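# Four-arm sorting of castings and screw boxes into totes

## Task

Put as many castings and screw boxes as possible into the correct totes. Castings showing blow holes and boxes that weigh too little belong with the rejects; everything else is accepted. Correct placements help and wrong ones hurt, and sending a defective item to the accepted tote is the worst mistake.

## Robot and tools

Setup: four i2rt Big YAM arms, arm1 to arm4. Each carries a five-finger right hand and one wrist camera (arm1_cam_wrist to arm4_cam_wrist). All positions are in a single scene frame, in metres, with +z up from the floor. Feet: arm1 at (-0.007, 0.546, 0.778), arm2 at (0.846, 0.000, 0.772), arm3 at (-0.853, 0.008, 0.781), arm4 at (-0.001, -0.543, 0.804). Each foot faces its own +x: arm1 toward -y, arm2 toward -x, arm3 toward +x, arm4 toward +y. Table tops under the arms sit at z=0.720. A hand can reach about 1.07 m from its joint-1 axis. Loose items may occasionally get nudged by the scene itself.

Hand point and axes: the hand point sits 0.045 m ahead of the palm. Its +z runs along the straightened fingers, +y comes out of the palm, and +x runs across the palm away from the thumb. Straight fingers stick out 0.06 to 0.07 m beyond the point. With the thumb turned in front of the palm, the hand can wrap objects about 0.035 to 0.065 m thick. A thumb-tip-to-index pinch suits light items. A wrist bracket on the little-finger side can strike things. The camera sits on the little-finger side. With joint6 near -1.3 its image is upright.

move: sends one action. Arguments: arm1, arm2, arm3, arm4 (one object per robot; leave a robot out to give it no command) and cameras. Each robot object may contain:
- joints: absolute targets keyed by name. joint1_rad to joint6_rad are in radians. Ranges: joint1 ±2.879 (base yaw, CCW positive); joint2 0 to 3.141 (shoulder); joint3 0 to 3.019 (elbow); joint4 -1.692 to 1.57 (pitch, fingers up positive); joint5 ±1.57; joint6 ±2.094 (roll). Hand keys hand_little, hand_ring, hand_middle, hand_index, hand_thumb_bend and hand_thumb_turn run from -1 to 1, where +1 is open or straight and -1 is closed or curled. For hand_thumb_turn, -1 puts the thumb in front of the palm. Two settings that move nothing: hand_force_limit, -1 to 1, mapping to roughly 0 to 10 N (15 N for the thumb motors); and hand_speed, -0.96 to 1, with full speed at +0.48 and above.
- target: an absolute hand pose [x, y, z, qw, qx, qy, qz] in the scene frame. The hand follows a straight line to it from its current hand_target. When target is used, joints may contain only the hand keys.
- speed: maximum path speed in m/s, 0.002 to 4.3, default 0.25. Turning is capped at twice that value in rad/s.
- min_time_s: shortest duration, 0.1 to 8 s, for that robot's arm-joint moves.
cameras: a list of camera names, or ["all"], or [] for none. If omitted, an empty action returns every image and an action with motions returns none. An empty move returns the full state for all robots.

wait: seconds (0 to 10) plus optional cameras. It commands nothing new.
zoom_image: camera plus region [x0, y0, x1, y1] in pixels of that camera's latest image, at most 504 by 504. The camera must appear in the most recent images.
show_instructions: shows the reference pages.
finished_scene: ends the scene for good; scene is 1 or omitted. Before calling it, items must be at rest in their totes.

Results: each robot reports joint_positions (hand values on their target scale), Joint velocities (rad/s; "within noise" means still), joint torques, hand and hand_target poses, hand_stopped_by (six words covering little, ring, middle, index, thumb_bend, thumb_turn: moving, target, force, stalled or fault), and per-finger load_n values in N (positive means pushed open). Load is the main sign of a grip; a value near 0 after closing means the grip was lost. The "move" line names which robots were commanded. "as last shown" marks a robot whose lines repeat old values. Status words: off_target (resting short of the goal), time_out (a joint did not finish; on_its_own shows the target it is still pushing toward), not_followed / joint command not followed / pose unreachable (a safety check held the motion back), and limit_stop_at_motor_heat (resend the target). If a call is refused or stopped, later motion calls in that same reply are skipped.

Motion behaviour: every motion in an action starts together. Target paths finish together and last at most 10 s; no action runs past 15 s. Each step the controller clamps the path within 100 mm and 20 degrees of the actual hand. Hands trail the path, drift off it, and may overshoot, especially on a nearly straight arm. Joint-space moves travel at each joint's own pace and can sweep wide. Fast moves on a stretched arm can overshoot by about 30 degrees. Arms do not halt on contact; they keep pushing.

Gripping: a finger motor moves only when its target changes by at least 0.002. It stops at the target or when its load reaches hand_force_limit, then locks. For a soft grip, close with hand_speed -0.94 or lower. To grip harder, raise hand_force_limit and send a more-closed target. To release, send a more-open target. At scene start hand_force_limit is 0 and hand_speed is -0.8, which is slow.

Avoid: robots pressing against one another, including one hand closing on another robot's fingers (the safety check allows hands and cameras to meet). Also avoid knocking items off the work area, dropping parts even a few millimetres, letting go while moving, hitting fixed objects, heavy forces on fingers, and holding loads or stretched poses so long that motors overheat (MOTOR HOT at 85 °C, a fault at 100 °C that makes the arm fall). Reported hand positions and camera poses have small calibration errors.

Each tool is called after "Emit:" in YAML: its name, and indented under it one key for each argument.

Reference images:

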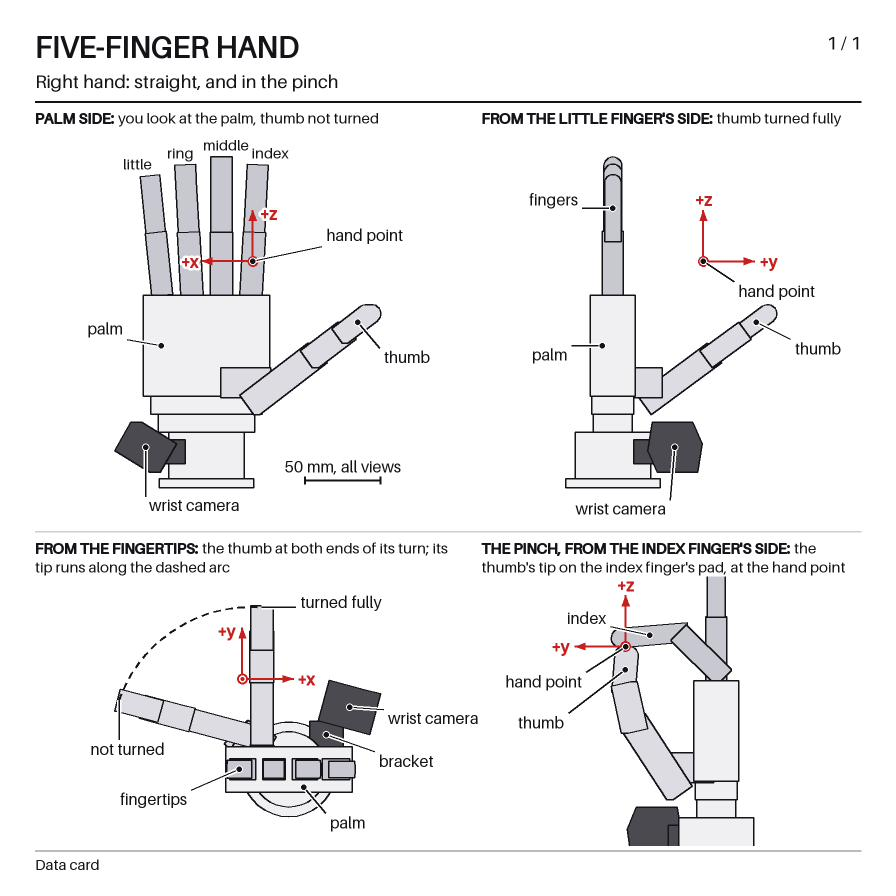

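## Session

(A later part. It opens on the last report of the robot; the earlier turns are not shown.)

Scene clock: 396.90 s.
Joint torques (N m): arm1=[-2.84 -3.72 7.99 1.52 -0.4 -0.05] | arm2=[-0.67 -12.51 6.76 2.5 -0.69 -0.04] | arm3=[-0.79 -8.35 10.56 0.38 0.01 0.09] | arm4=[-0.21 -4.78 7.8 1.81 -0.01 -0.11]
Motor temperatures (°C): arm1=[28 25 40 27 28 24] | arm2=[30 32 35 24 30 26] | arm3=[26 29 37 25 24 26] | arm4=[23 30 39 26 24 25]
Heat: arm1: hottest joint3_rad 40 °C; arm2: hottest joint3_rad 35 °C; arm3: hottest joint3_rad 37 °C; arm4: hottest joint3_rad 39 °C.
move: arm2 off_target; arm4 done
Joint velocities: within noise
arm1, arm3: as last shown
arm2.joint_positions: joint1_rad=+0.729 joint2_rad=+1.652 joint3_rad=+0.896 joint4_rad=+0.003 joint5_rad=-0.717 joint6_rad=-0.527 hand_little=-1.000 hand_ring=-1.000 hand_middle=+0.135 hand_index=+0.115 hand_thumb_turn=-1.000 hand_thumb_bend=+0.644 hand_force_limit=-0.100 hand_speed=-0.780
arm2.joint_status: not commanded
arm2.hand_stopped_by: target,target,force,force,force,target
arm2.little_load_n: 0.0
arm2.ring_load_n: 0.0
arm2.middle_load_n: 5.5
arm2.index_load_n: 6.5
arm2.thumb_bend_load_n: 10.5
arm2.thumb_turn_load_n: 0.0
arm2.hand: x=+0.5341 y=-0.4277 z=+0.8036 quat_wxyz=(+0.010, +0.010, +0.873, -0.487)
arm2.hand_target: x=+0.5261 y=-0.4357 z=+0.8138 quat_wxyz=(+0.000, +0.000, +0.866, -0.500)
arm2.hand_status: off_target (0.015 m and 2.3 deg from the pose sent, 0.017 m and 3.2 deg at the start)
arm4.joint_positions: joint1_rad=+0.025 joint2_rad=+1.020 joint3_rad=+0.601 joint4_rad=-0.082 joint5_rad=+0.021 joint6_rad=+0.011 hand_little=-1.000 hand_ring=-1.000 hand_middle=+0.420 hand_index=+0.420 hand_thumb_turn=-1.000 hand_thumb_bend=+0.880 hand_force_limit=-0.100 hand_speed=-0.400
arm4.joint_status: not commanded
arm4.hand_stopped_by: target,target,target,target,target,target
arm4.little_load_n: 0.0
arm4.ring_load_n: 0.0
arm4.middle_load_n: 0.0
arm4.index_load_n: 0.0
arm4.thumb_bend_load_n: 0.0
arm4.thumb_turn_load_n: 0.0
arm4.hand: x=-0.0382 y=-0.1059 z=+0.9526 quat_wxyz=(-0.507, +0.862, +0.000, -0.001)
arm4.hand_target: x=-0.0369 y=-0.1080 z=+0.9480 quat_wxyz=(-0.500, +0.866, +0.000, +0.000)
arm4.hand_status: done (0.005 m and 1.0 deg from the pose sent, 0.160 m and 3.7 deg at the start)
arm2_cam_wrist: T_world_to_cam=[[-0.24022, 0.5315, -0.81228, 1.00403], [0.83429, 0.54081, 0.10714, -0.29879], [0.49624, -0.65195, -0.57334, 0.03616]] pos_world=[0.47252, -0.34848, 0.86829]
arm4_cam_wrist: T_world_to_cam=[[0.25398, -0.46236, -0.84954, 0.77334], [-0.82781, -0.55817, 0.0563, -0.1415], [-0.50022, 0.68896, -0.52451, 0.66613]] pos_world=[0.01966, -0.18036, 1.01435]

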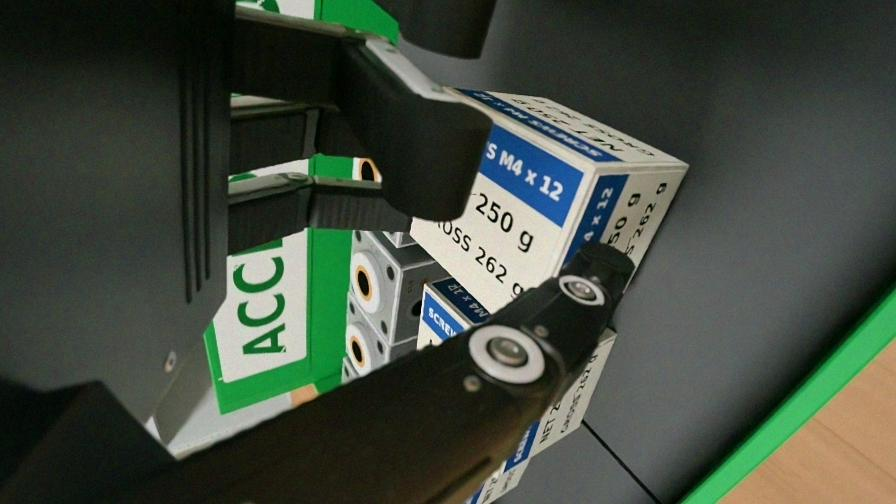

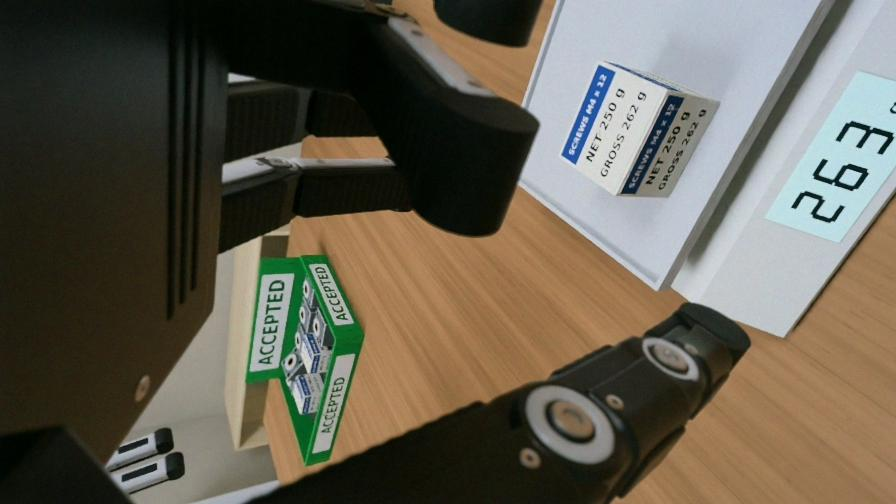

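Emit:
move:
  arm2: {"target": [0.526, -0.436, 0.808, 0, 0, -0.866, 0.5], "speed": 0.1, "joints": {"hand_index": 0.38, "hand_middle": 0.38, "hand_thumb_bend": 0.86, "hand_speed": -0.3}}
  arm3: {"target": [-0.010, 0.003, 0.92, 0.3536, -0.6124, 0.6124, -0.3536], "speed": 0.55, "joints": {"hand_index": 0.5, "hand_middle": 0.5, "hand_thumb_bend": 0.88, "hand_speed": 0.3}}
  arm4: {"target": [0.06, -0.28, 1.0, 0.5, -0.866, 0, 0], "speed": 0.5}
  cameras: ["arm2_cam_wrist", "arm3_cam_wrist"]

Scene clock: 400.37 s.
Joint torques (N m): arm1=[-2.84 -3.72 8.01 1.55 -0.4 -0.04] | arm2=[-0.67 -11.52 6.48 2.19 -0.47 -0.04] | arm3=[-1.49 -20.31 15.86 0.59 -0.19 -0.1] | arm4=[-0.79 0.62 11.14 1.63 -0.44 -0.18]
Motor temperatures (°C): arm1=[28 25 40 27 28 24] | arm2=[30 32 35 24 30 26] | arm3=[26 29 37 25 24 26] | arm4=[23 30 39 26 24 25]
Heat: arm1: hottest joint3_rad 40 °C; arm2: hottest joint3_rad 35 °C; arm3: hottest joint3_rad 37 °C; arm4: hottest joint3_rad 39 °C.
move: arm2 done; arm3 off_target; arm4 off_target
Joint velocities: within noise
arm1: as last shown
arm1.thumb_turn_load_n: -0.5
arm2.joint_positions: joint1_rad=+0.729 joint2_rad=+1.652 joint3_rad=+0.896 joint4_rad=+0.027 joint5_rad=-0.722 joint6_rad=-0.527 hand_little=-1.000 hand_ring=-1.000 hand_middle=+0.380 hand_index=+0.380 hand_thumb_turn=-1.000 hand_thumb_bend=+0.860 hand_force_limit=-0.100 hand_speed=-0.300
arm2.joint_status: all done
arm2.hand_stopped_by: target,target,target,target,target,target
arm2.little_load_n: 0.0
arm2.ring_load_n: 0.0
arm2.middle_load_n: 0.0
arm2.index_load_n: 0.0
arm2.thumb_bend_load_n: 0.0
arm2.thumb_turn_load_n: 0.0
arm2.hand: x=+0.5314 y=-0.4310 z=+0.8068 quat_wxyz=(+0.005, +0.004, +0.869, -0.495)
arm2.hand_target: x=+0.5260 y=-0.4359 z=+0.8081 quat_wxyz=(+0.000, +0.000, +0.866, -0.500)
arm2.hand_status: done (0.007 m and 1.0 deg from the pose sent, 0.013 m and 2.4 deg at the start)
arm3.joint_positions: joint1_rad=-0.032 joint2_rad=+2.083 joint3_rad=+1.779 joint4_rad=-0.253 joint5_rad=-0.037 joint6_rad=-0.015 hand_little=-1.000 hand_ring=-1.000 hand_middle=+0.500 hand_index=+0.500 hand_thumb_turn=-1.000 hand_thumb_bend=+0.880 hand_force_limit=-0.100 hand_speed=+0.300
arm3.joint_status: all done
arm3.hand_stopped_by: target,target,target,target,target,target
arm3.little_load_n: 0.0
arm3.ring_load_n: 0.0
arm3.middle_load_n: -0.5
arm3.index_load_n: -0.5
arm3.thumb_bend_load_n: 0.0
arm3.thumb_turn_load_n: 0.0
arm3.hand: x=-0.0267 y=+0.0081 z=+0.9006 quat_wxyz=(-0.346, +0.615, -0.621, +0.340)
arm3.hand_target: x=-0.0115 y=+0.0030 z=+0.9202 quat_wxyz=(-0.354, +0.612, -0.612, +0.354)
arm3.hand_status: off_target (0.026 m and 2.1 deg from the pose sent, 0.370 m and 1.2 deg at the start; pose on its path clipped on 16 of 56 steps)
arm4.joint_positions: joint1_rad=-0.618 joint2_rad=+0.448 joint3_rad=+0.504 joint4_rad=-0.682 joint5_rad=-0.531 joint6_rad=-0.338 hand_little=-1.000 hand_ring=-1.000 hand_middle=+0.420 hand_index=+0.420 hand_thumb_turn=-1.000 hand_thumb_bend=+0.880 hand_force_limit=-0.100 hand_speed=-0.400
arm4.joint_status: not commanded
arm4.hand_stopped_by: target,target,target,target,target,target
arm4.little_load_n: 0.0
arm4.ring_load_n: 0.0
arm4.middle_load_n: 0.0
arm4.index_load_n: 0.0
arm4.thumb_bend_load_n: 0.0
arm4.thumb_turn_load_n: 0.0
arm4.hand: x=+0.0550 y=-0.2823 z=+0.9856 quat_wxyz=(-0.495, +0.869, -0.003, -0.007)
arm4.hand_target: x=+0.0599 y=-0.2799 z=+0.9998 quat_wxyz=(-0.500, +0.866, +0.000, +0.000)
arm4.hand_status: off_target (0.015 m and 1.1 deg from the pose sent, 0.205 m and 1.0 deg at the start)
arm2_cam_wrist: T_world_to_cam=[[-0.25496, 0.5158, -0.81789, 1.01334], [0.83366, 0.5458, 0.08433, -0.27407], [0.4899, -0.66035, -0.56916, 0.03351]] pos_world=[0.47043, -0.35097, 0.87099]
arm3_cam_wrist: T_world_to_cam=[[-0.48868, -0.19288, -0.85088, 0.75843], [-0.55305, 0.82276, 0.13113, -0.14525], [0.67478, 0.53466, -0.50874, 0.58958]] pos_world=[-0.10753, -0.04943, 0.96432]

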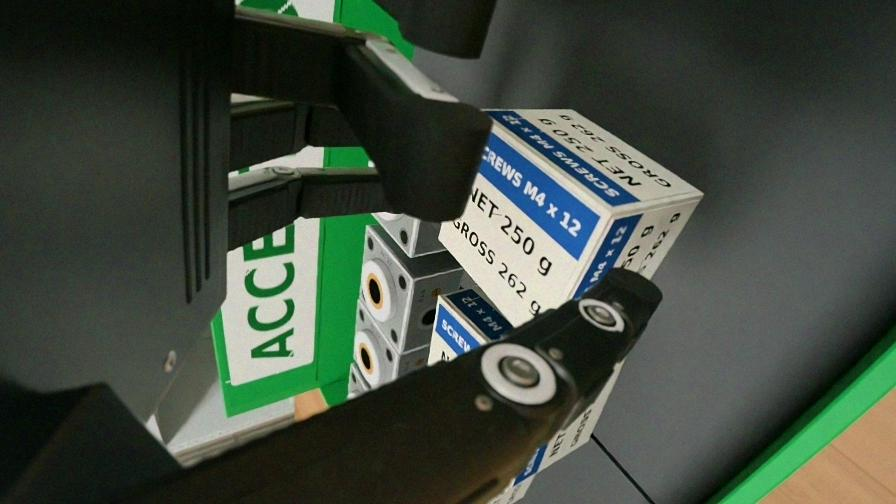

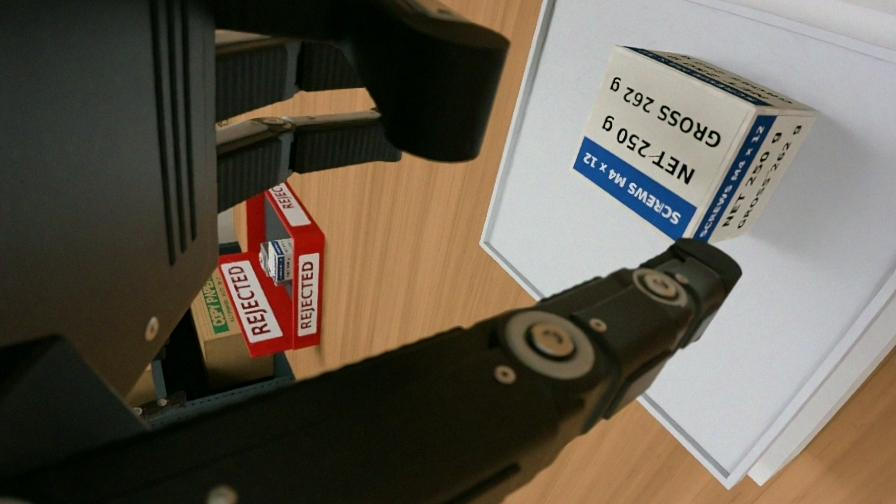

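Emit:
move:
  arm2: {"target": [0.52, -0.425, 0.93, 0, 0, -0.866, 0.5], "speed": 0.3}
  arm3: {"target": [-0.011, 0.000, 0.839, 0.3536, -0.6124, 0.6124, -0.3536], "speed": 0.25}
  cameras: ["arm3_cam_wrist", "arm2_cam_wrist"]

Scene clock: 402.10 s.
Joint torques (N m): arm1=[-2.84 -3.66 8.01 1.54 -0.41 -0.05] | arm2=[-1.44 -10.34 8.76 1.28 -0.44 -0.08] | arm3=[-1.49 -22.12 10.65 1.73 -0.18 -0.07] | arm4=[-0.79 0.62 11.15 1.65 -0.45 -0.19]
Motor temperatures (°C): arm1=[28 25 40 27 28 24] | arm2=[30 32 35 24 30 26] | arm3=[26 30 38 25 24 26] | arm4=[23 30 39 26 24 25]
Heat: arm1: hottest joint3_rad 40 °C; arm2: hottest joint3_rad 35 °C; arm3: hottest joint3_rad 38 °C; arm4: hottest joint3_rad 39 °C.
move: arm2 done; arm3 done
Joint velocities: within noise
arm1, arm4: as last shown
arm1.thumb_turn_load_n: 0.0
arm2.joint_positions: joint1_rad=+0.707 joint2_rad=+1.452 joint3_rad=+1.030 joint4_rad=-0.315 joint5_rad=-0.744 joint6_rad=-0.544 hand_little=-1.000 hand_ring=-1.000 hand_middle=+0.380 hand_index=+0.380 hand_thumb_turn=-1.000 hand_thumb_bend=+0.860 hand_force_limit=-0.100 hand_speed=-0.300
arm2.joint_status: not commanded
arm2.hand_stopped_by: target,target,target,target,target,target
arm2.little_load_n: 0.0
arm2.ring_load_n: 0.0
arm2.middle_load_n: -0.5
arm2.index_load_n: 0.0
arm2.thumb_bend_load_n: 0.0
arm2.thumb_turn_load_n: 0.0
arm2.hand: x=+0.5291 y=-0.4222 z=+0.9257 quat_wxyz=(+0.005, +0.002, +0.867, -0.498)
arm2.hand_target: x=+0.5202 y=-0.4249 z=+0.9302 quat_wxyz=(+0.000, +0.000, +0.866, -0.500)
arm2.hand_status: done (0.010 m and 0.7 deg from the pose sent, 0.124 m and 1.0 deg at the start)
arm3.joint_positions: joint1_rad=-0.032 joint2_rad=+2.172 joint3_rad=+1.744 joint4_rad=-0.116 joint5_rad=-0.041 joint6_rad=-0.018 hand_little=-1.000 hand_ring=-1.000 hand_middle=+0.500 hand_index=+0.500 hand_thumb_turn=-1.000 hand_thumb_bend=+0.880 hand_force_limit=-0.100 hand_speed=+0.300
arm3.joint_status: not commanded
arm3.hand_stopped_by: target,target,target,target,target,target
arm3.little_load_n: 0.0
arm3.ring_load_n: 0.0
arm3.middle_load_n: 0.0
arm3.index_load_n: 0.0
arm3.thumb_bend_load_n: 0.0
arm3.thumb_turn_load_n: 0.0
arm3.hand: x=-0.0160 y=+0.0087 z=+0.8361 quat_wxyz=(-0.351, +0.615, -0.617, +0.344)
arm3.hand_target: x=-0.0112 y=+0.0000 z=+0.8390 quat_wxyz=(-0.353, +0.612, -0.612, +0.354)
arm3.hand_status: done (0.010 m and 1.3 deg from the pose sent, 0.064 m and 2.0 deg at the start)
arm4.hand: x=+0.0551 y=-0.2823 z=+0.9856 quat_wxyz=(-0.495, +0.869, -0.003, -0.007)
pictures: arm2_cam_wrist, arm3_cam_wrist
arm2_cam_wrist: T_world_to_cam=[[-0.25732, 0.50896, -0.82143, 1.10706], [0.83184, 0.54926, 0.07974, -0.28041], [0.49177, -0.66278, -0.5647, 0.10208]] pos_world=[0.46792, -0.34177, 0.98938]
arm3_cam_wrist: T_world_to_cam=[[-0.47651, -0.19574, -0.8571, 0.71421], [-0.55903, 0.81989, 0.12355, -0.12514], [0.67855, 0.53802, -0.50011, 0.54206]] pos_world=[-0.09744, -0.04924, 0.8987]

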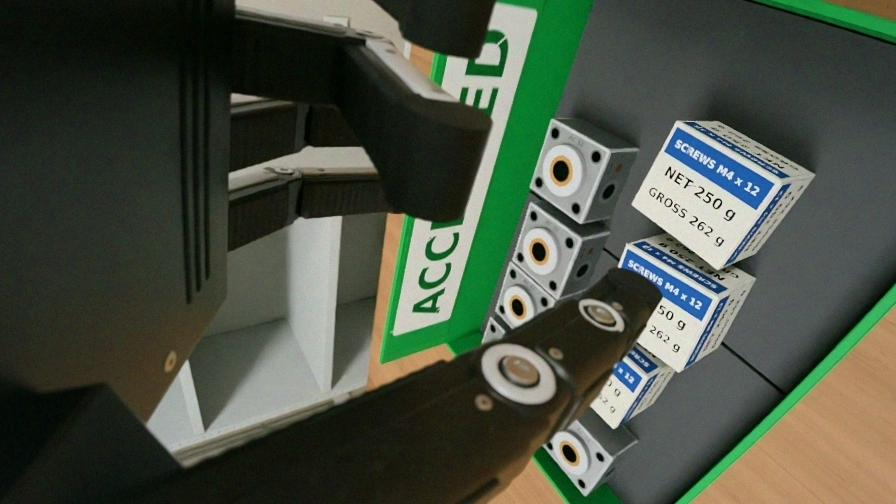

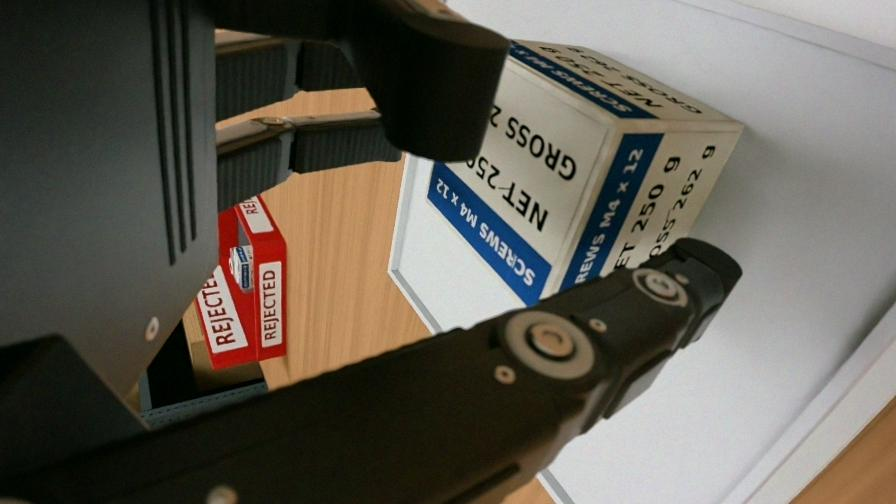

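Emit:
move:
  arm3: {"target": [-0.013, -0.003, 0.826, 0.3536, -0.6124, 0.6124, -0.3536], "speed": 0.2, "joints": {"hand_index": 0.0, "hand_middle": 0.0, "hand_thumb_bend": 0.2, "hand_speed": -0.76, "hand_force_limit": -0.1}}
  cameras: ["arm3_cam_wrist"]

Scene clock: 404.50 s.
Joint torques (N m): arm1=[-2.84 -3.72 7.99 1.55 -0.41 -0.05] | arm2=[-1.14 -10.46 8.75 1.28 -0.44 -0.1] | arm3=[-2.96 -21.42 9.73 1.99 -0.17 -0.13] | arm4=[-0.91 0.62 11.12 1.65 -0.44 -0.18]
Motor temperatures (°C): arm1=[28 25 40 27 28 24] | arm2=[30 32 35 24 30 26] | arm3=[26 30 37 25 24 26] | arm4=[23 30 40 26 24 25]
Heat: arm1: hottest joint3_rad 40 °C; arm2: hottest joint3_rad 35 °C; arm3: hottest joint3_rad 37 °C; arm4: hottest joint3_rad 40 °C.
move: arm3 off_target
Joint velocities: within noise
arm1, arm2, arm4: as last shown
arm1.little_load_n: 0.5
arm2.joint_positions: joint1_rad=+0.707 joint2_rad=+1.452 joint3_rad=+1.030 joint4_rad=-0.315 joint5_rad=-0.744 joint6_rad=-0.545 hand_little=-1.000 hand_ring=-1.000 hand_middle=+0.380 hand_index=+0.380 hand_thumb_turn=-1.000 hand_thumb_bend=+0.860 hand_force_limit=-0.100 hand_speed=-0.300
arm2.middle_load_n: 0.0
arm2.hand: x=+0.5291 y=-0.4221 z=+0.9257 quat_wxyz=(+0.005, +0.002, +0.867, -0.498)
arm3.joint_positions: joint1_rad=-0.034 joint2_rad=+2.172 joint3_rad=+1.735 joint4_rad=-0.088 joint5_rad=-0.046 joint6_rad=-0.021 hand_little=-1.000 hand_ring=-1.000 hand_middle=+0.105 hand_index=+0.082 hand_thumb_turn=-1.000 hand_thumb_bend=+0.670 hand_force_limit=-0.100 hand_speed=-0.760
arm3.joint_status: hand_middle off_target (ended at +0.105, target +0.000); hand_index off_target (ended at +0.082, target +0.000); hand_thumb_bend off_target (ended at +0.670, target +0.200); the others done
arm3.hand_stopped_by: target,target,force,force,force,target
arm3.little_load_n: 0.0
arm3.ring_load_n: 0.0
arm3.middle_load_n: 5.5
arm3.index_load_n: 5.5
arm3.thumb_bend_load_n: 8.5
arm3.thumb_turn_load_n: -0.5
arm3.hand: x=-0.0141 y=+0.0070 z=+0.8367 quat_wxyz=(-0.357, +0.612, -0.613, +0.349)
arm3.hand_target: x=-0.0133 y=-0.0030 z=+0.8261 quat_wxyz=(-0.354, +0.612, -0.612, +0.354)
arm3.hand_status: off_target (0.015 m and 0.6 deg from the pose sent, 0.016 m and 1.3 deg at the start)
arm3_cam_wrist: T_world_to_cam=[[-0.45939, -0.19838, -0.86579, 0.72293], [-0.56366, 0.81844, 0.11155, -0.11276], [0.68647, 0.53926, -0.48781, 0.53173]] pos_world=[-0.09646, -0.05104, 0.89787]

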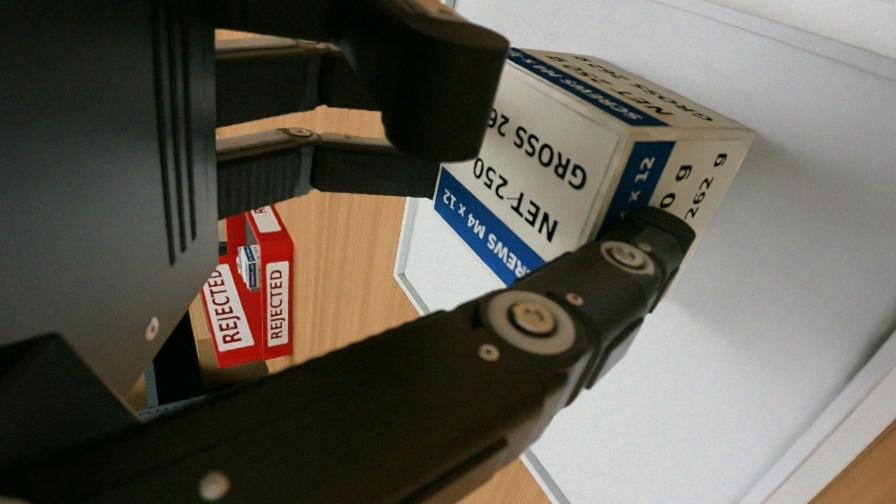

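Emit:
move:
  arm3: {"target": [-0.03, 0.015, 0.95, 0.3536, -0.6124, 0.6124, -0.3536], "speed": 0.4}
  cameras: ["arm3_cam_wrist"]

Scene clock: 406.40 s.
Joint torques (N m): arm1=[-2.78 -3.72 8.01 1.55 -0.4 -0.05] | arm2=[-1.14 -10.34 8.73 1.29 -0.43 -0.11] | arm3=[-0.62 -24.76 14.97 0.9 -0.04 0.06] | arm4=[-0.97 0.62 11.12 1.68 -0.44 -0.18]
Motor temperatures (°C): arm1=[28 25 40 27 28 24] | arm2=[30 32 35 24 30 26] | arm3=[26 30 37 25 24 26] | arm4=[23 30 40 26 24 25]
Heat: arm1: hottest joint3_rad 40 °C; arm2: hottest joint3_rad 35 °C; arm3: hottest joint3_rad 37 °C; arm4: hottest joint3_rad 40 °C.
move: arm3 off_target
Joint velocities: within noise
arm1.joint_positions: joint1_rad=+0.845 joint2_rad=+0.884 joint3_rad=+0.666 joint4_rad=-0.441 joint5_rad=-0.606 joint6_rad=-0.406 hand_little=-1.000 hand_ring=-1.000 hand_middle=+0.380 hand_index=+0.380 hand_thumb_turn=-1.000 hand_thumb_bend=+0.860 hand_force_limit=-0.100 hand_speed=-0.400
arm1.joint_status: not commanded
arm1.hand_stopped_by: target,target,target,target,target,target
arm1.little_load_n: 0.0
arm1.ring_load_n: 0.0
arm1.middle_load_n: 0.0
arm1.index_load_n: 0.0
arm1.thumb_bend_load_n: 0.0
arm1.thumb_turn_load_n: 0.0
arm1.hand: x=+0.3306 y=+0.4024 z=+0.9658 quat_wxyz=(-0.355, +0.611, -0.616, +0.348)
arm1.hand_target: x=+0.3300 y=+0.4000 z=+0.9699 quat_wxyz=(-0.353, +0.612, -0.612, +0.354)
arm1.hand_status: not commanded
arm2, arm4: as last shown
arm3.joint_positions: joint1_rad=-0.031 joint2_rad=+2.055 joint3_rad=+1.735 joint4_rad=-0.292 joint5_rad=-0.026 joint6_rad=-0.021 hand_little=-1.000 hand_ring=-1.000 hand_middle=+0.105 hand_index=+0.082 hand_thumb_turn=-1.000 hand_thumb_bend=+0.671 hand_force_limit=-0.100 hand_speed=-0.760
arm3.joint_status: not commanded
arm3.hand_stopped_by: target,target,force,force,force,target
arm3.little_load_n: 0.0
arm3.ring_load_n: 0.0
arm3.middle_load_n: 5.0
arm3.index_load_n: 5.0
arm3.thumb_bend_load_n: 9.5
arm3.thumb_turn_load_n: -0.5
arm3.hand: x=-0.0478 y=+0.0072 z=+0.8908 quat_wxyz=(-0.325, +0.624, -0.631, +0.327)
arm3.hand_target: x=-0.0330 y=+0.0151 z=+0.9503 quat_wxyz=(-0.354, +0.612, -0.612, +0.354)
arm3.hand_status: off_target (0.062 m and 5.1 deg from the pose sent, 0.115 m and 0.6 deg at the start; pose on its path clipped on 4 of 40 steps)
arm4.little_load_n: 0.5
arm3_cam_wrist: T_world_to_cam=[[-0.53574, -0.19775, -0.8209, 0.71074], [-0.54147, 0.82644, 0.15429, -0.17511], [0.64792, 0.52715, -0.54984, 0.63468]] pos_world=[-0.12526, -0.04931, 0.95943]

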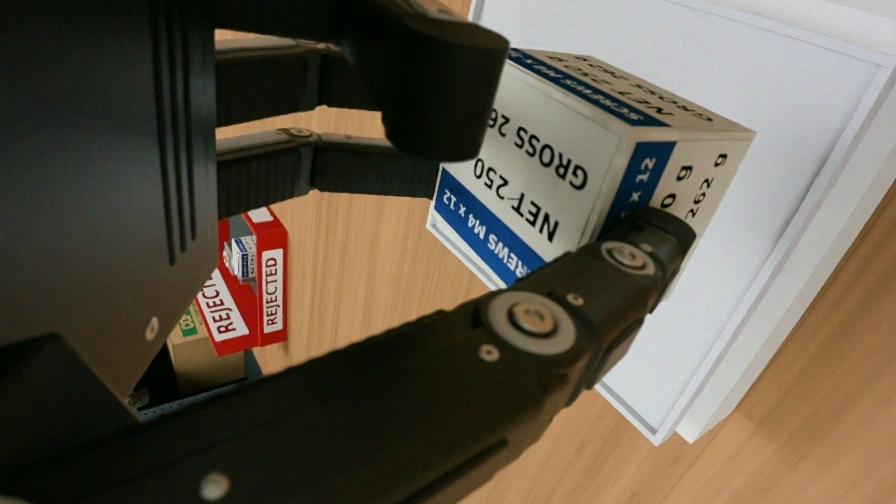

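Emit:
move:
  arm3: {"target": [-0.755, 0.424, 0.90, 0.5, -0.866, 0, 0], "speed": 0.7}
  cameras: ["arm3_cam_wrist"]

Emit:
zoom_image:
  camera: "arm3_cam_wrist"
  region: [396, 0, 896, 504]

Scene clock: 408.93 s.
Joint torques (N m): arm1=[-2.9 -3.72 8.01 1.55 -0.4 -0.05] | arm2=[-1.14 -10.34 8.76 1.26 -0.44 -0.11] | arm3=[-2.02 -7.3 13.01 1.99 -0.42 0.17] | arm4=[-0.97 0.56 11.12 1.68 -0.44 -0.18]
Motor temperatures (°C): arm1=[28 25 40 27 28 24] | arm2=[30 32 35 24 30 26] | arm3=[26 30 37 25 24 26] | arm4=[23 30 40 26 24 25]
Heat: arm1: hottest joint3_rad 40 °C; arm2: hottest joint3_rad 35 °C; arm3: hottest joint3_rad 37 °C; arm4: hottest joint3_rad 40 °C.
move: arm3 off_target
Joint velocities: within noise
arm1, arm2, arm4: as last shown
arm2.thumb_turn_load_n: 0.5
arm3.joint_positions: joint1_rad=+1.154 joint2_rad=+1.112 joint3_rad=+0.540 joint4_rad=-0.075 joint5_rad=-0.368 joint6_rad=-0.248 hand_little=-1.000 hand_ring=-1.000 hand_middle=+0.105 hand_index=+0.082 hand_thumb_turn=-1.000 hand_thumb_bend=+0.671 hand_force_limit=-0.100 hand_speed=-0.760
arm3.joint_status: not commanded
arm3.hand_stopped_by: target,target,force,force,force,target
arm3.little_load_n: 0.0
arm3.ring_load_n: 0.0
arm3.middle_load_n: 5.0
arm3.index_load_n: 5.0
arm3.thumb_bend_load_n: 9.5
arm3.thumb_turn_load_n: -0.5
arm3.hand: x=-0.7650 y=+0.4020 z=+0.8730 quat_wxyz=(-0.470, +0.883, +0.002, -0.010)
arm3.hand_target: x=-0.7553 y=+0.4221 z=+0.9008 quat_wxyz=(-0.500, +0.866, +0.000, +0.000)
arm3.hand_status: off_target (0.036 m and 4.1 deg from the pose sent, 0.821 m and 90.6 deg at the start)
arm4.little_load_n: 0.0
arm3_cam_wrist: T_world_to_cam=[[0.19795, -0.51553, -0.83369, 1.09009], [-0.81319, -0.56125, 0.15399, -0.53668], [-0.5473, 0.64747, -0.53033, -0.09836]] pos_world=[-0.70604, 0.32445, 0.93928]

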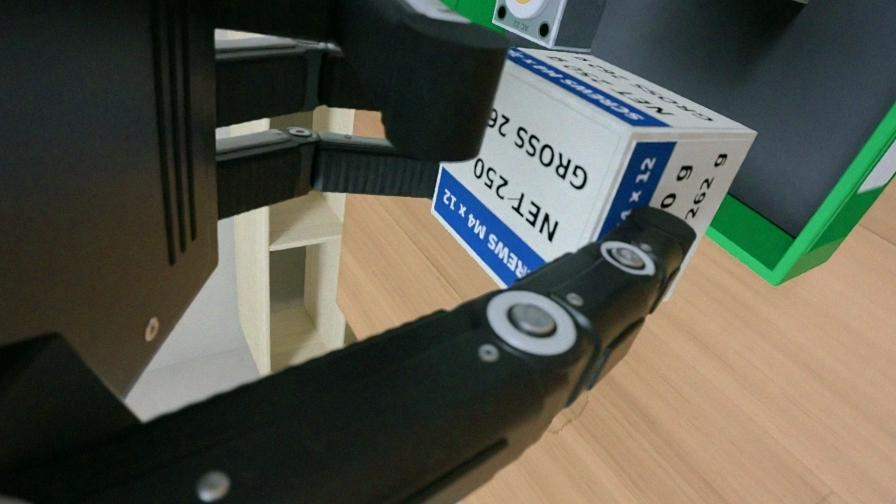

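Scaled by 1.000.

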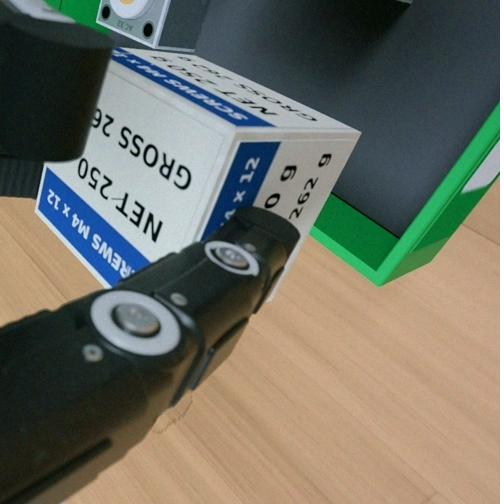

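Emit:
move:
  arm3: {"target": [-0.749, 0.440, 0.812, 0.5, -0.866, 0, 0], "speed": 0.3}
  cameras: ["arm3_cam_wrist"]

Emit:
zoom_image:
  camera: "arm3_cam_wrist"
  region: [396, 0, 896, 504]

Scene clock: 410.43 s.
Joint torques (N m): arm1=[-2.84 -3.66 8.01 1.54 -0.41 -0.05] | arm2=[-1.2 -10.34 8.76 1.29 -0.43 -0.1] | arm3=[-1.55 -10.23 8.42 2.17 -0.36 0.12] | arm4=[-0.85 0.73 11.12 1.65 -0.44 -0.18]
Motor temperatures (°C): arm1=[28 25 40 27 28 24] | arm2=[30 32 35 24 30 26] | arm3=[26 30 37 25 24 26] | arm4=[23 30 40 26 24 25]
Heat: arm1: hottest joint3_rad 40 °C; arm2: hottest joint3_rad 35 °C; arm3: hottest joint3_rad 37 °C; arm4: hottest joint3_rad 40 °C.
move: arm3 off_target
Joint velocities: within noise
arm1, arm2, arm4: as last shown
arm1.ring_load_n: 0.5
arm1.middle_load_n: -0.5
arm2.thumb_turn_load_n: 0.0
arm3.joint_positions: joint1_rad=+1.154 joint2_rad=+1.407 joint3_rad=+0.485 joint4_rad=+0.286 joint5_rad=-0.365 joint6_rad=-0.245 hand_little=-1.000 hand_ring=-1.000 hand_middle=+0.105 hand_index=+0.082 hand_thumb_turn=-1.000 hand_thumb_bend=+0.671 hand_force_limit=-0.100 hand_speed=-0.760
arm3.joint_status: not commanded
arm3.hand_stopped_by: target,target,force,force,force,target
arm3.little_load_n: 0.0
arm3.ring_load_n: 0.0
arm3.middle_load_n: 5.0
arm3.index_load_n: 5.5
arm3.thumb_bend_load_n: 9.5
arm3.thumb_turn_load_n: -0.5
arm3.hand: x=-0.7546 y=+0.4245 z=+0.7926 quat_wxyz=(-0.474, +0.880, +0.001, -0.007)
arm3.hand_target: x=-0.7491 y=+0.4394 z=+0.8123 quat_wxyz=(-0.500, +0.866, +0.000, +0.000)
arm3.hand_status: off_target (0.025 m and 3.5 deg from the pose sent, 0.074 m and 4.1 deg at the start)
arm3_cam_wrist: T_world_to_cam=[[0.19951, -0.50801, -0.83792, 1.03401], [-0.81609, -0.55947, 0.14488, -0.4989], [-0.5424, 0.65491, -0.52621, -0.15248]] pos_world=[-0.69615, 0.34603, 0.85847]

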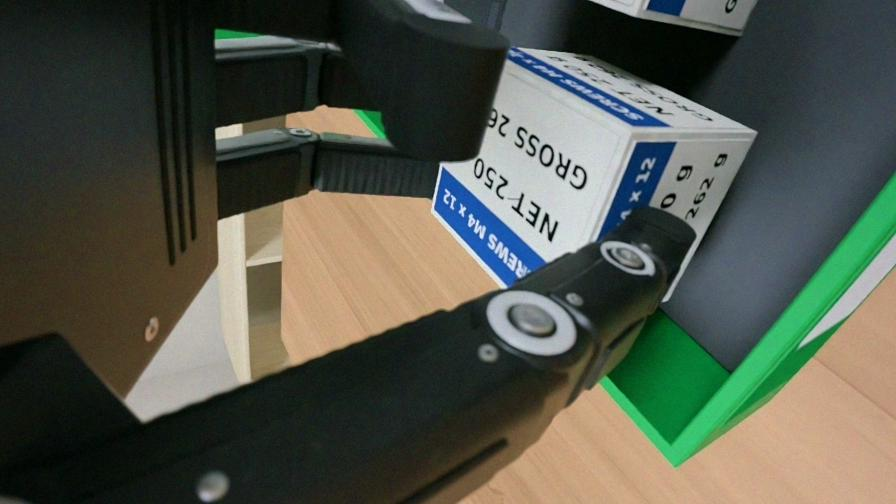

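Scaled by 1.000.

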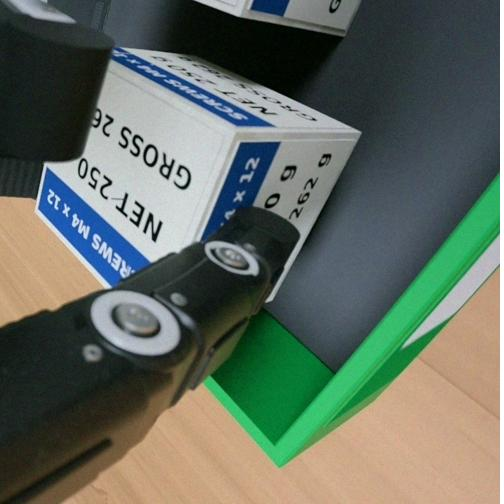

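Emit:
move:
  arm3: {"target": [-0.750, 0.441, 0.788, 0.5, -0.866, 0, 0], "speed": 0.15}
  cameras: ["arm3_cam_wrist"]

Emit:
zoom_image:
  camera: "arm3_cam_wrist"
  region: [396, 0, 896, 504]

Scene clock: 412.40 s.
Joint torques (N m): arm1=[-2.78 -3.66 8.01 1.54 -0.41 -0.05] | arm2=[-1.2 -10.34 8.73 1.29 -0.43 -0.11] | arm3=[-1.67 -9.64 7.36 2.24 -0.32 0.17] | arm4=[-0.73 0.62 11.12 1.66 -0.43 -0.18]
Motor temperatures (°C): arm1=[28 25 40 27 28 24] | arm2=[30 32 35 24 30 26] | arm3=[26 30 37 25 24 26] | arm4=[23 30 40 26 24 25]
Heat: arm1: hottest joint3_rad 40 °C; arm2: hottest joint3_rad 35 °C; arm3: hottest joint3_rad 37 °C; arm4: hottest joint3_rad 40 °C.
move: arm3 off_target
Joint velocities: within noise
arm1, arm2, arm4: as last shown
arm1.ring_load_n: 0.0
arm3.joint_positions: joint1_rad=+1.154 joint2_rad=+1.477 joint3_rad=+0.477 joint4_rad=+0.388 joint5_rad=-0.362 joint6_rad=-0.242 hand_little=-1.000 hand_ring=-1.000 hand_middle=+0.105 hand_index=+0.082 hand_thumb_turn=-1.000 hand_thumb_bend=+0.671 hand_force_limit=-0.100 hand_speed=-0.760
arm3.joint_status: not commanded
arm3.hand_stopped_by: target,target,force,force,force,target
arm3.little_load_n: 0.0
arm3.ring_load_n: 0.5
arm3.middle_load_n: 5.0
arm3.index_load_n: 5.0
arm3.thumb_bend_load_n: 9.5
arm3.thumb_turn_load_n: 0.0
arm3.hand: x=-0.7515 y=+0.4309 z=+0.7780 quat_wxyz=(-0.483, +0.876, +0.002, -0.002)
arm3.hand_target: x=-0.7500 y=+0.4408 z=+0.7882 quat_wxyz=(-0.500, +0.866, +0.000, +0.000)
arm3.hand_status: off_target (0.014 m and 2.2 deg from the pose sent, 0.018 m and 3.5 deg at the start)
arm4.index_load_n: 0.5
arm3_cam_wrist: T_world_to_cam=[[0.2051, -0.49133, -0.84648, 1.028], [-0.81912, -0.55954, 0.1263, -0.47846], [-0.5357, 0.66747, -0.51722, -0.17008]] pos_world=[-0.69387, 0.35089, 0.84265]

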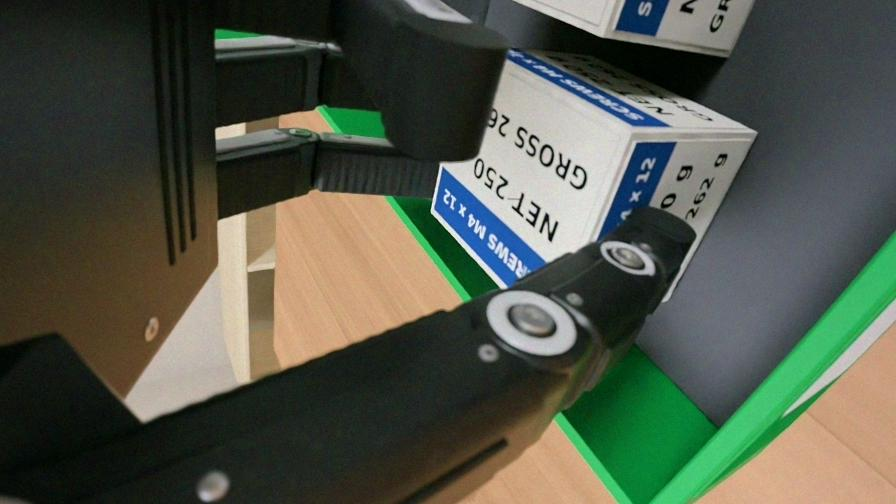

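Scaled by 1.000.

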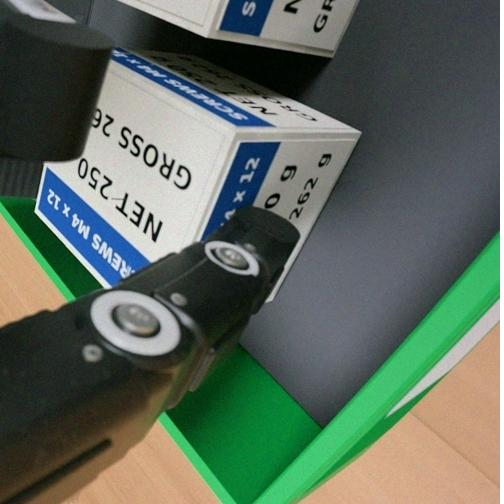

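Emit:
move:
  arm3: {"target": [-0.752, 0.441, 0.776, 0.5, -0.866, 0, 0], "speed": 0.15}
  cameras: ["arm3_cam_wrist"]

Emit:
zoom_image:
  camera: "arm3_cam_wrist"
  region: [396, 0, 896, 504]

Scene clock: 413.73 s.
Joint torques (N m): arm1=[-2.78 -3.66 7.99 1.55 -0.41 -0.05] | arm2=[-1.08 -10.34 8.72 1.29 -0.43 -0.11] | arm3=[-1.38 -8.35 6.53 2.32 -0.26 0.1] | arm4=[-0.85 0.67 11.12 1.68 -0.43 -0.18]
Motor temperatures (°C): arm1=[28 25 40 27 28 24] | arm2=[30 32 35 24 30 26] | arm3=[26 30 37 25 24 26] | arm4=[23 30 40 26 24 25]
Heat: arm1: hottest joint3_rad 40 °C; arm2: hottest joint3_rad 35 °C; arm3: hottest joint3_rad 37 °C; arm4: hottest joint3_rad 40 °C.
move: arm3 done
Joint velocities: within noise
arm1, arm2, arm4: as last shown
arm1.ring_load_n: 0.5
arm1.middle_load_n: 0.0
arm2.middle_load_n: -0.5
arm3.joint_positions: joint1_rad=+1.154 joint2_rad=+1.501 joint3_rad=+0.474 joint4_rad=+0.445 joint5_rad=-0.359 joint6_rad=-0.232 hand_little=-1.000 hand_ring=-1.000 hand_middle=+0.105 hand_index=+0.082 hand_thumb_turn=-1.000 hand_thumb_bend=+0.671 hand_force_limit=-0.100 hand_speed=-0.760
arm3.joint_status: not commanded
arm3.hand_stopped_by: target,target,force,force,force,target
arm3.little_load_n: 0.0
arm3.ring_load_n: 0.0
arm3.middle_load_n: 5.0
arm3.index_load_n: 5.5
arm3.thumb_bend_load_n: 9.0
arm3.thumb_turn_load_n: -0.5
arm3.hand: x=-0.7489 y=+0.4367 z=+0.7767 quat_wxyz=(-0.495, +0.869, +0.000, +0.002)
arm3.hand_target: x=-0.7519 y=+0.4409 z=+0.7761 quat_wxyz=(-0.500, +0.866, +0.000, +0.000)
arm3.hand_status: done (0.005 m and 0.8 deg from the pose sent, 0.010 m and 2.3 deg at the start)
arm4.index_load_n: 0.0
arm3_cam_wrist: T_world_to_cam=[[0.206, -0.47047, -0.85803, 1.02974], [-0.82411, -0.5562, 0.10712, -0.46326], [-0.52764, 0.68505, -0.5023, -0.18647]] pos_world=[-0.69229, 0.35454, 0.83951]

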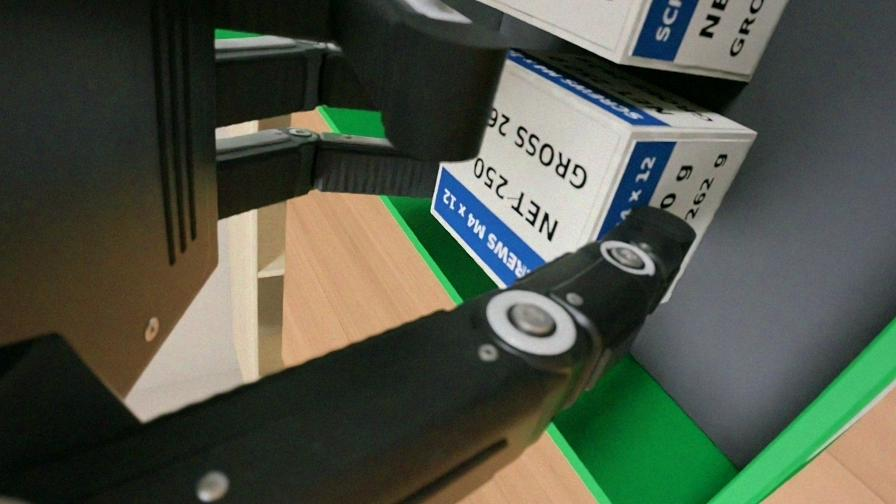

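Scaled by 1.000.

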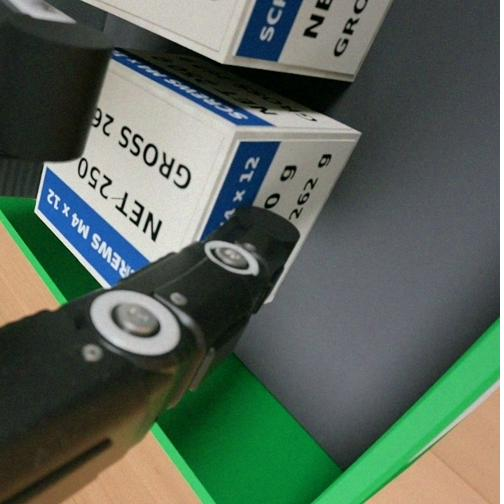

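Emit:
move:
  arm3: {"joints": {"hand_index": 0.38, "hand_middle": 0.38, "hand_thumb_bend": 0.88, "hand_speed": -0.3}}

Scene clock: 414.53 s.
Joint torques (N m): arm1=[-2.84 -3.66 8.01 1.55 -0.41 -0.05] | arm2=[-1.2 -10.34 8.73 1.29 -0.43 -0.11] | arm3=[-0.56 -8.88 6.53 1.98 -0.26 0.07] | arm4=[-0.79 0.73 11.1 1.63 -0.44 -0.19]
Motor temperatures (°C): arm1=[28 25 40 27 28 24] | arm2=[30 32 35 24 30 26] | arm3=[26 30 37 25 24 26] | arm4=[23 30 41 26 24 25]
Heat: arm1: hottest joint3_rad 40 °C; arm2: hottest joint3_rad 35 °C; arm3: hottest joint3_rad 37 °C; arm4: hottest joint3_rad 41 °C.
move: arm3 done
Joint velocities: within noise
arm1, arm2: as last shown
arm1.ring_load_n: 0.0
arm1.thumb_bend_load_n: 0.5
arm2.middle_load_n: 0.0
arm3.joint_positions: joint1_rad=+1.154 joint2_rad=+1.502 joint3_rad=+0.473 joint4_rad=+0.452 joint5_rad=-0.359 joint6_rad=-0.232 hand_little=-1.000 hand_ring=-1.000 hand_middle=+0.380 hand_index=+0.380 hand_thumb_turn=-1.000 hand_thumb_bend=+0.880 hand_force_limit=-0.100 hand_speed=-0.300
arm3.joint_status: all done
arm3.hand_stopped_by: target,target,target,target,target,target
arm3.little_load_n: 0.0
arm3.ring_load_n: 0.0
arm3.middle_load_n: -0.5
arm3.index_load_n: 0.0
arm3.thumb_bend_load_n: 0.0
arm3.thumb_turn_load_n: 0.0
arm3.hand: x=-0.7485 y=+0.4377 z=+0.7776 quat_wxyz=(-0.497, +0.868, +0.000, +0.003)
arm3.hand_target: x=-0.7520 y=+0.4409 z=+0.7761 quat_wxyz=(-0.500, +0.866, +0.000, +0.000)
arm3.hand_status: not commanded
arm4.joint_positions: joint1_rad=-0.618 joint2_rad=+0.448 joint3_rad=+0.504 joint4_rad=-0.682 joint5_rad=-0.531 joint6_rad=-0.338 hand_little=-1.000 hand_ring=-1.000 hand_middle=+0.420 hand_index=+0.420 hand_thumb_turn=-1.000 hand_thumb_bend=+0.880 hand_force_limit=-0.100 hand_speed=-0.400
arm4.joint_status: not commanded
arm4.hand_stopped_by: target,target,target,target,target,target
arm4.little_load_n: 0.0
arm4.ring_load_n: 0.0
arm4.middle_load_n: 0.0
arm4.index_load_n: 0.0
arm4.thumb_bend_load_n: 0.0
arm4.thumb_turn_load_n: 0.0
arm4.hand: x=+0.0551 y=-0.2823 z=+0.9856 quat_wxyz=(-0.495, +0.869, -0.003, -0.007)
arm4.hand_target: x=+0.0599 y=-0.2799 z=+0.9998 quat_wxyz=(-0.500, +0.866, +0.000, +0.000)
arm4.hand_status: not commanded
pictures: none

Emit:
move:
  arm3: {"target": [-0.750, 0.438, 0.87, 0.5, -0.866, 0, 0], "speed": 0.3}
  cameras: ["arm3_cam_wrist"]

Scene clock: 415.80 s.
Joint torques (N m): arm1=[-2.78 -3.66 7.99 1.54 -0.41 -0.05] | arm2=[-1.2 -10.4 8.75 1.29 -0.43 -0.11] | arm3=[-1.67 -7.36 12.27 0.24 -0.3 0.1] | arm4=[-0.73 0.67 11.14 1.69 -0.44 -0.19]
Motor temperatures (°C): arm1=[28 25 40 27 28 24] | arm2=[30 32 36 24 30 26] | arm3=[26 30 37 25 24 26] | arm4=[23 30 41 26 24 25]
Heat: arm1: hottest joint3_rad 40 °C; arm2: hottest joint3_rad 36 °C; arm3: hottest joint3_rad 37 °C; arm4: hottest joint3_rad 41 °C.
move: arm3 off_target
Joint velocities: within noise
arm1, arm4: as last shown
arm1.thumb_bend_load_n: 0.0
arm2.joint_positions: joint1_rad=+0.707 joint2_rad=+1.452 joint3_rad=+1.030 joint4_rad=-0.315 joint5_rad=-0.744 joint6_rad=-0.545 hand_little=-1.000 hand_ring=-1.000 hand_middle=+0.380 hand_index=+0.380 hand_thumb_turn=-1.000 hand_thumb_bend=+0.860 hand_force_limit=-0.100 hand_speed=-0.300
arm2.joint_status: not commanded
arm2.hand_stopped_by: target,target,target,target,target,target
arm2.little_load_n: 0.0
arm2.ring_load_n: 0.0
arm2.middle_load_n: 0.0
arm2.index_load_n: 0.5
arm2.thumb_bend_load_n: 0.0
arm2.thumb_turn_load_n: 0.0
arm2.hand: x=+0.5291 y=-0.4221 z=+0.9257 quat_wxyz=(+0.005, +0.002, +0.867, -0.498)
arm2.hand_target: x=+0.5202 y=-0.4249 z=+0.9302 quat_wxyz=(+0.000, +0.000, +0.866, -0.500)
arm2.hand_status: not commanded
arm3.joint_positions: joint1_rad=+1.154 joint2_rad=+1.218 joint3_rad=+0.527 joint4_rad=+0.095 joint5_rad=-0.365 joint6_rad=-0.232 hand_little=-1.000 hand_ring=-1.000 hand_middle=+0.380 hand_index=+0.380 hand_thumb_turn=-1.000 hand_thumb_bend=+0.880 hand_force_limit=-0.100 hand_speed=-0.300
arm3.joint_status: not commanded
arm3.hand_stopped_by: target,target,target,target,target,target
arm3.little_load_n: 0.0
arm3.ring_load_n: 0.0
arm3.middle_load_n: -0.5
arm3.index_load_n: 0.0
arm3.thumb_bend_load_n: 0.0
arm3.thumb_turn_load_n: 0.0
arm3.hand: x=-0.7558 y=+0.4235 z=+0.8545 quat_wxyz=(-0.490, +0.872, -0.001, -0.003)
arm3.hand_target: x=-0.7501 y=+0.4373 z=+0.8703 quat_wxyz=(-0.500, +0.866, +0.000, +0.000)
arm3.hand_status: off_target (0.022 m and 1.4 deg from the pose sent, 0.092 m and 0.6 deg at the start)
arm4.little_load_n: 0.5
arm3_cam_wrist: T_world_to_cam=[[0.20033, -0.47899, -0.85465, 1.08815], [-0.82084, -0.5583, 0.1205, -0.49267], [-0.53487, 0.6774, -0.50502, -0.14187]] pos_world=[-0.69827, 0.34226, 0.91772]

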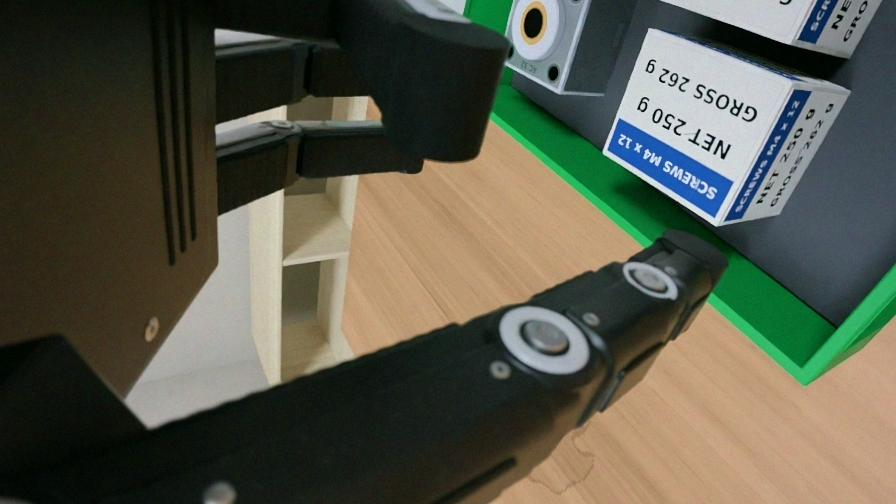

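All the parts are in totes and none of the hands is holding anything, so I'm ending the scene.

Emit:
finished_scene:
  scene: 1

The scene is finished: the task was done.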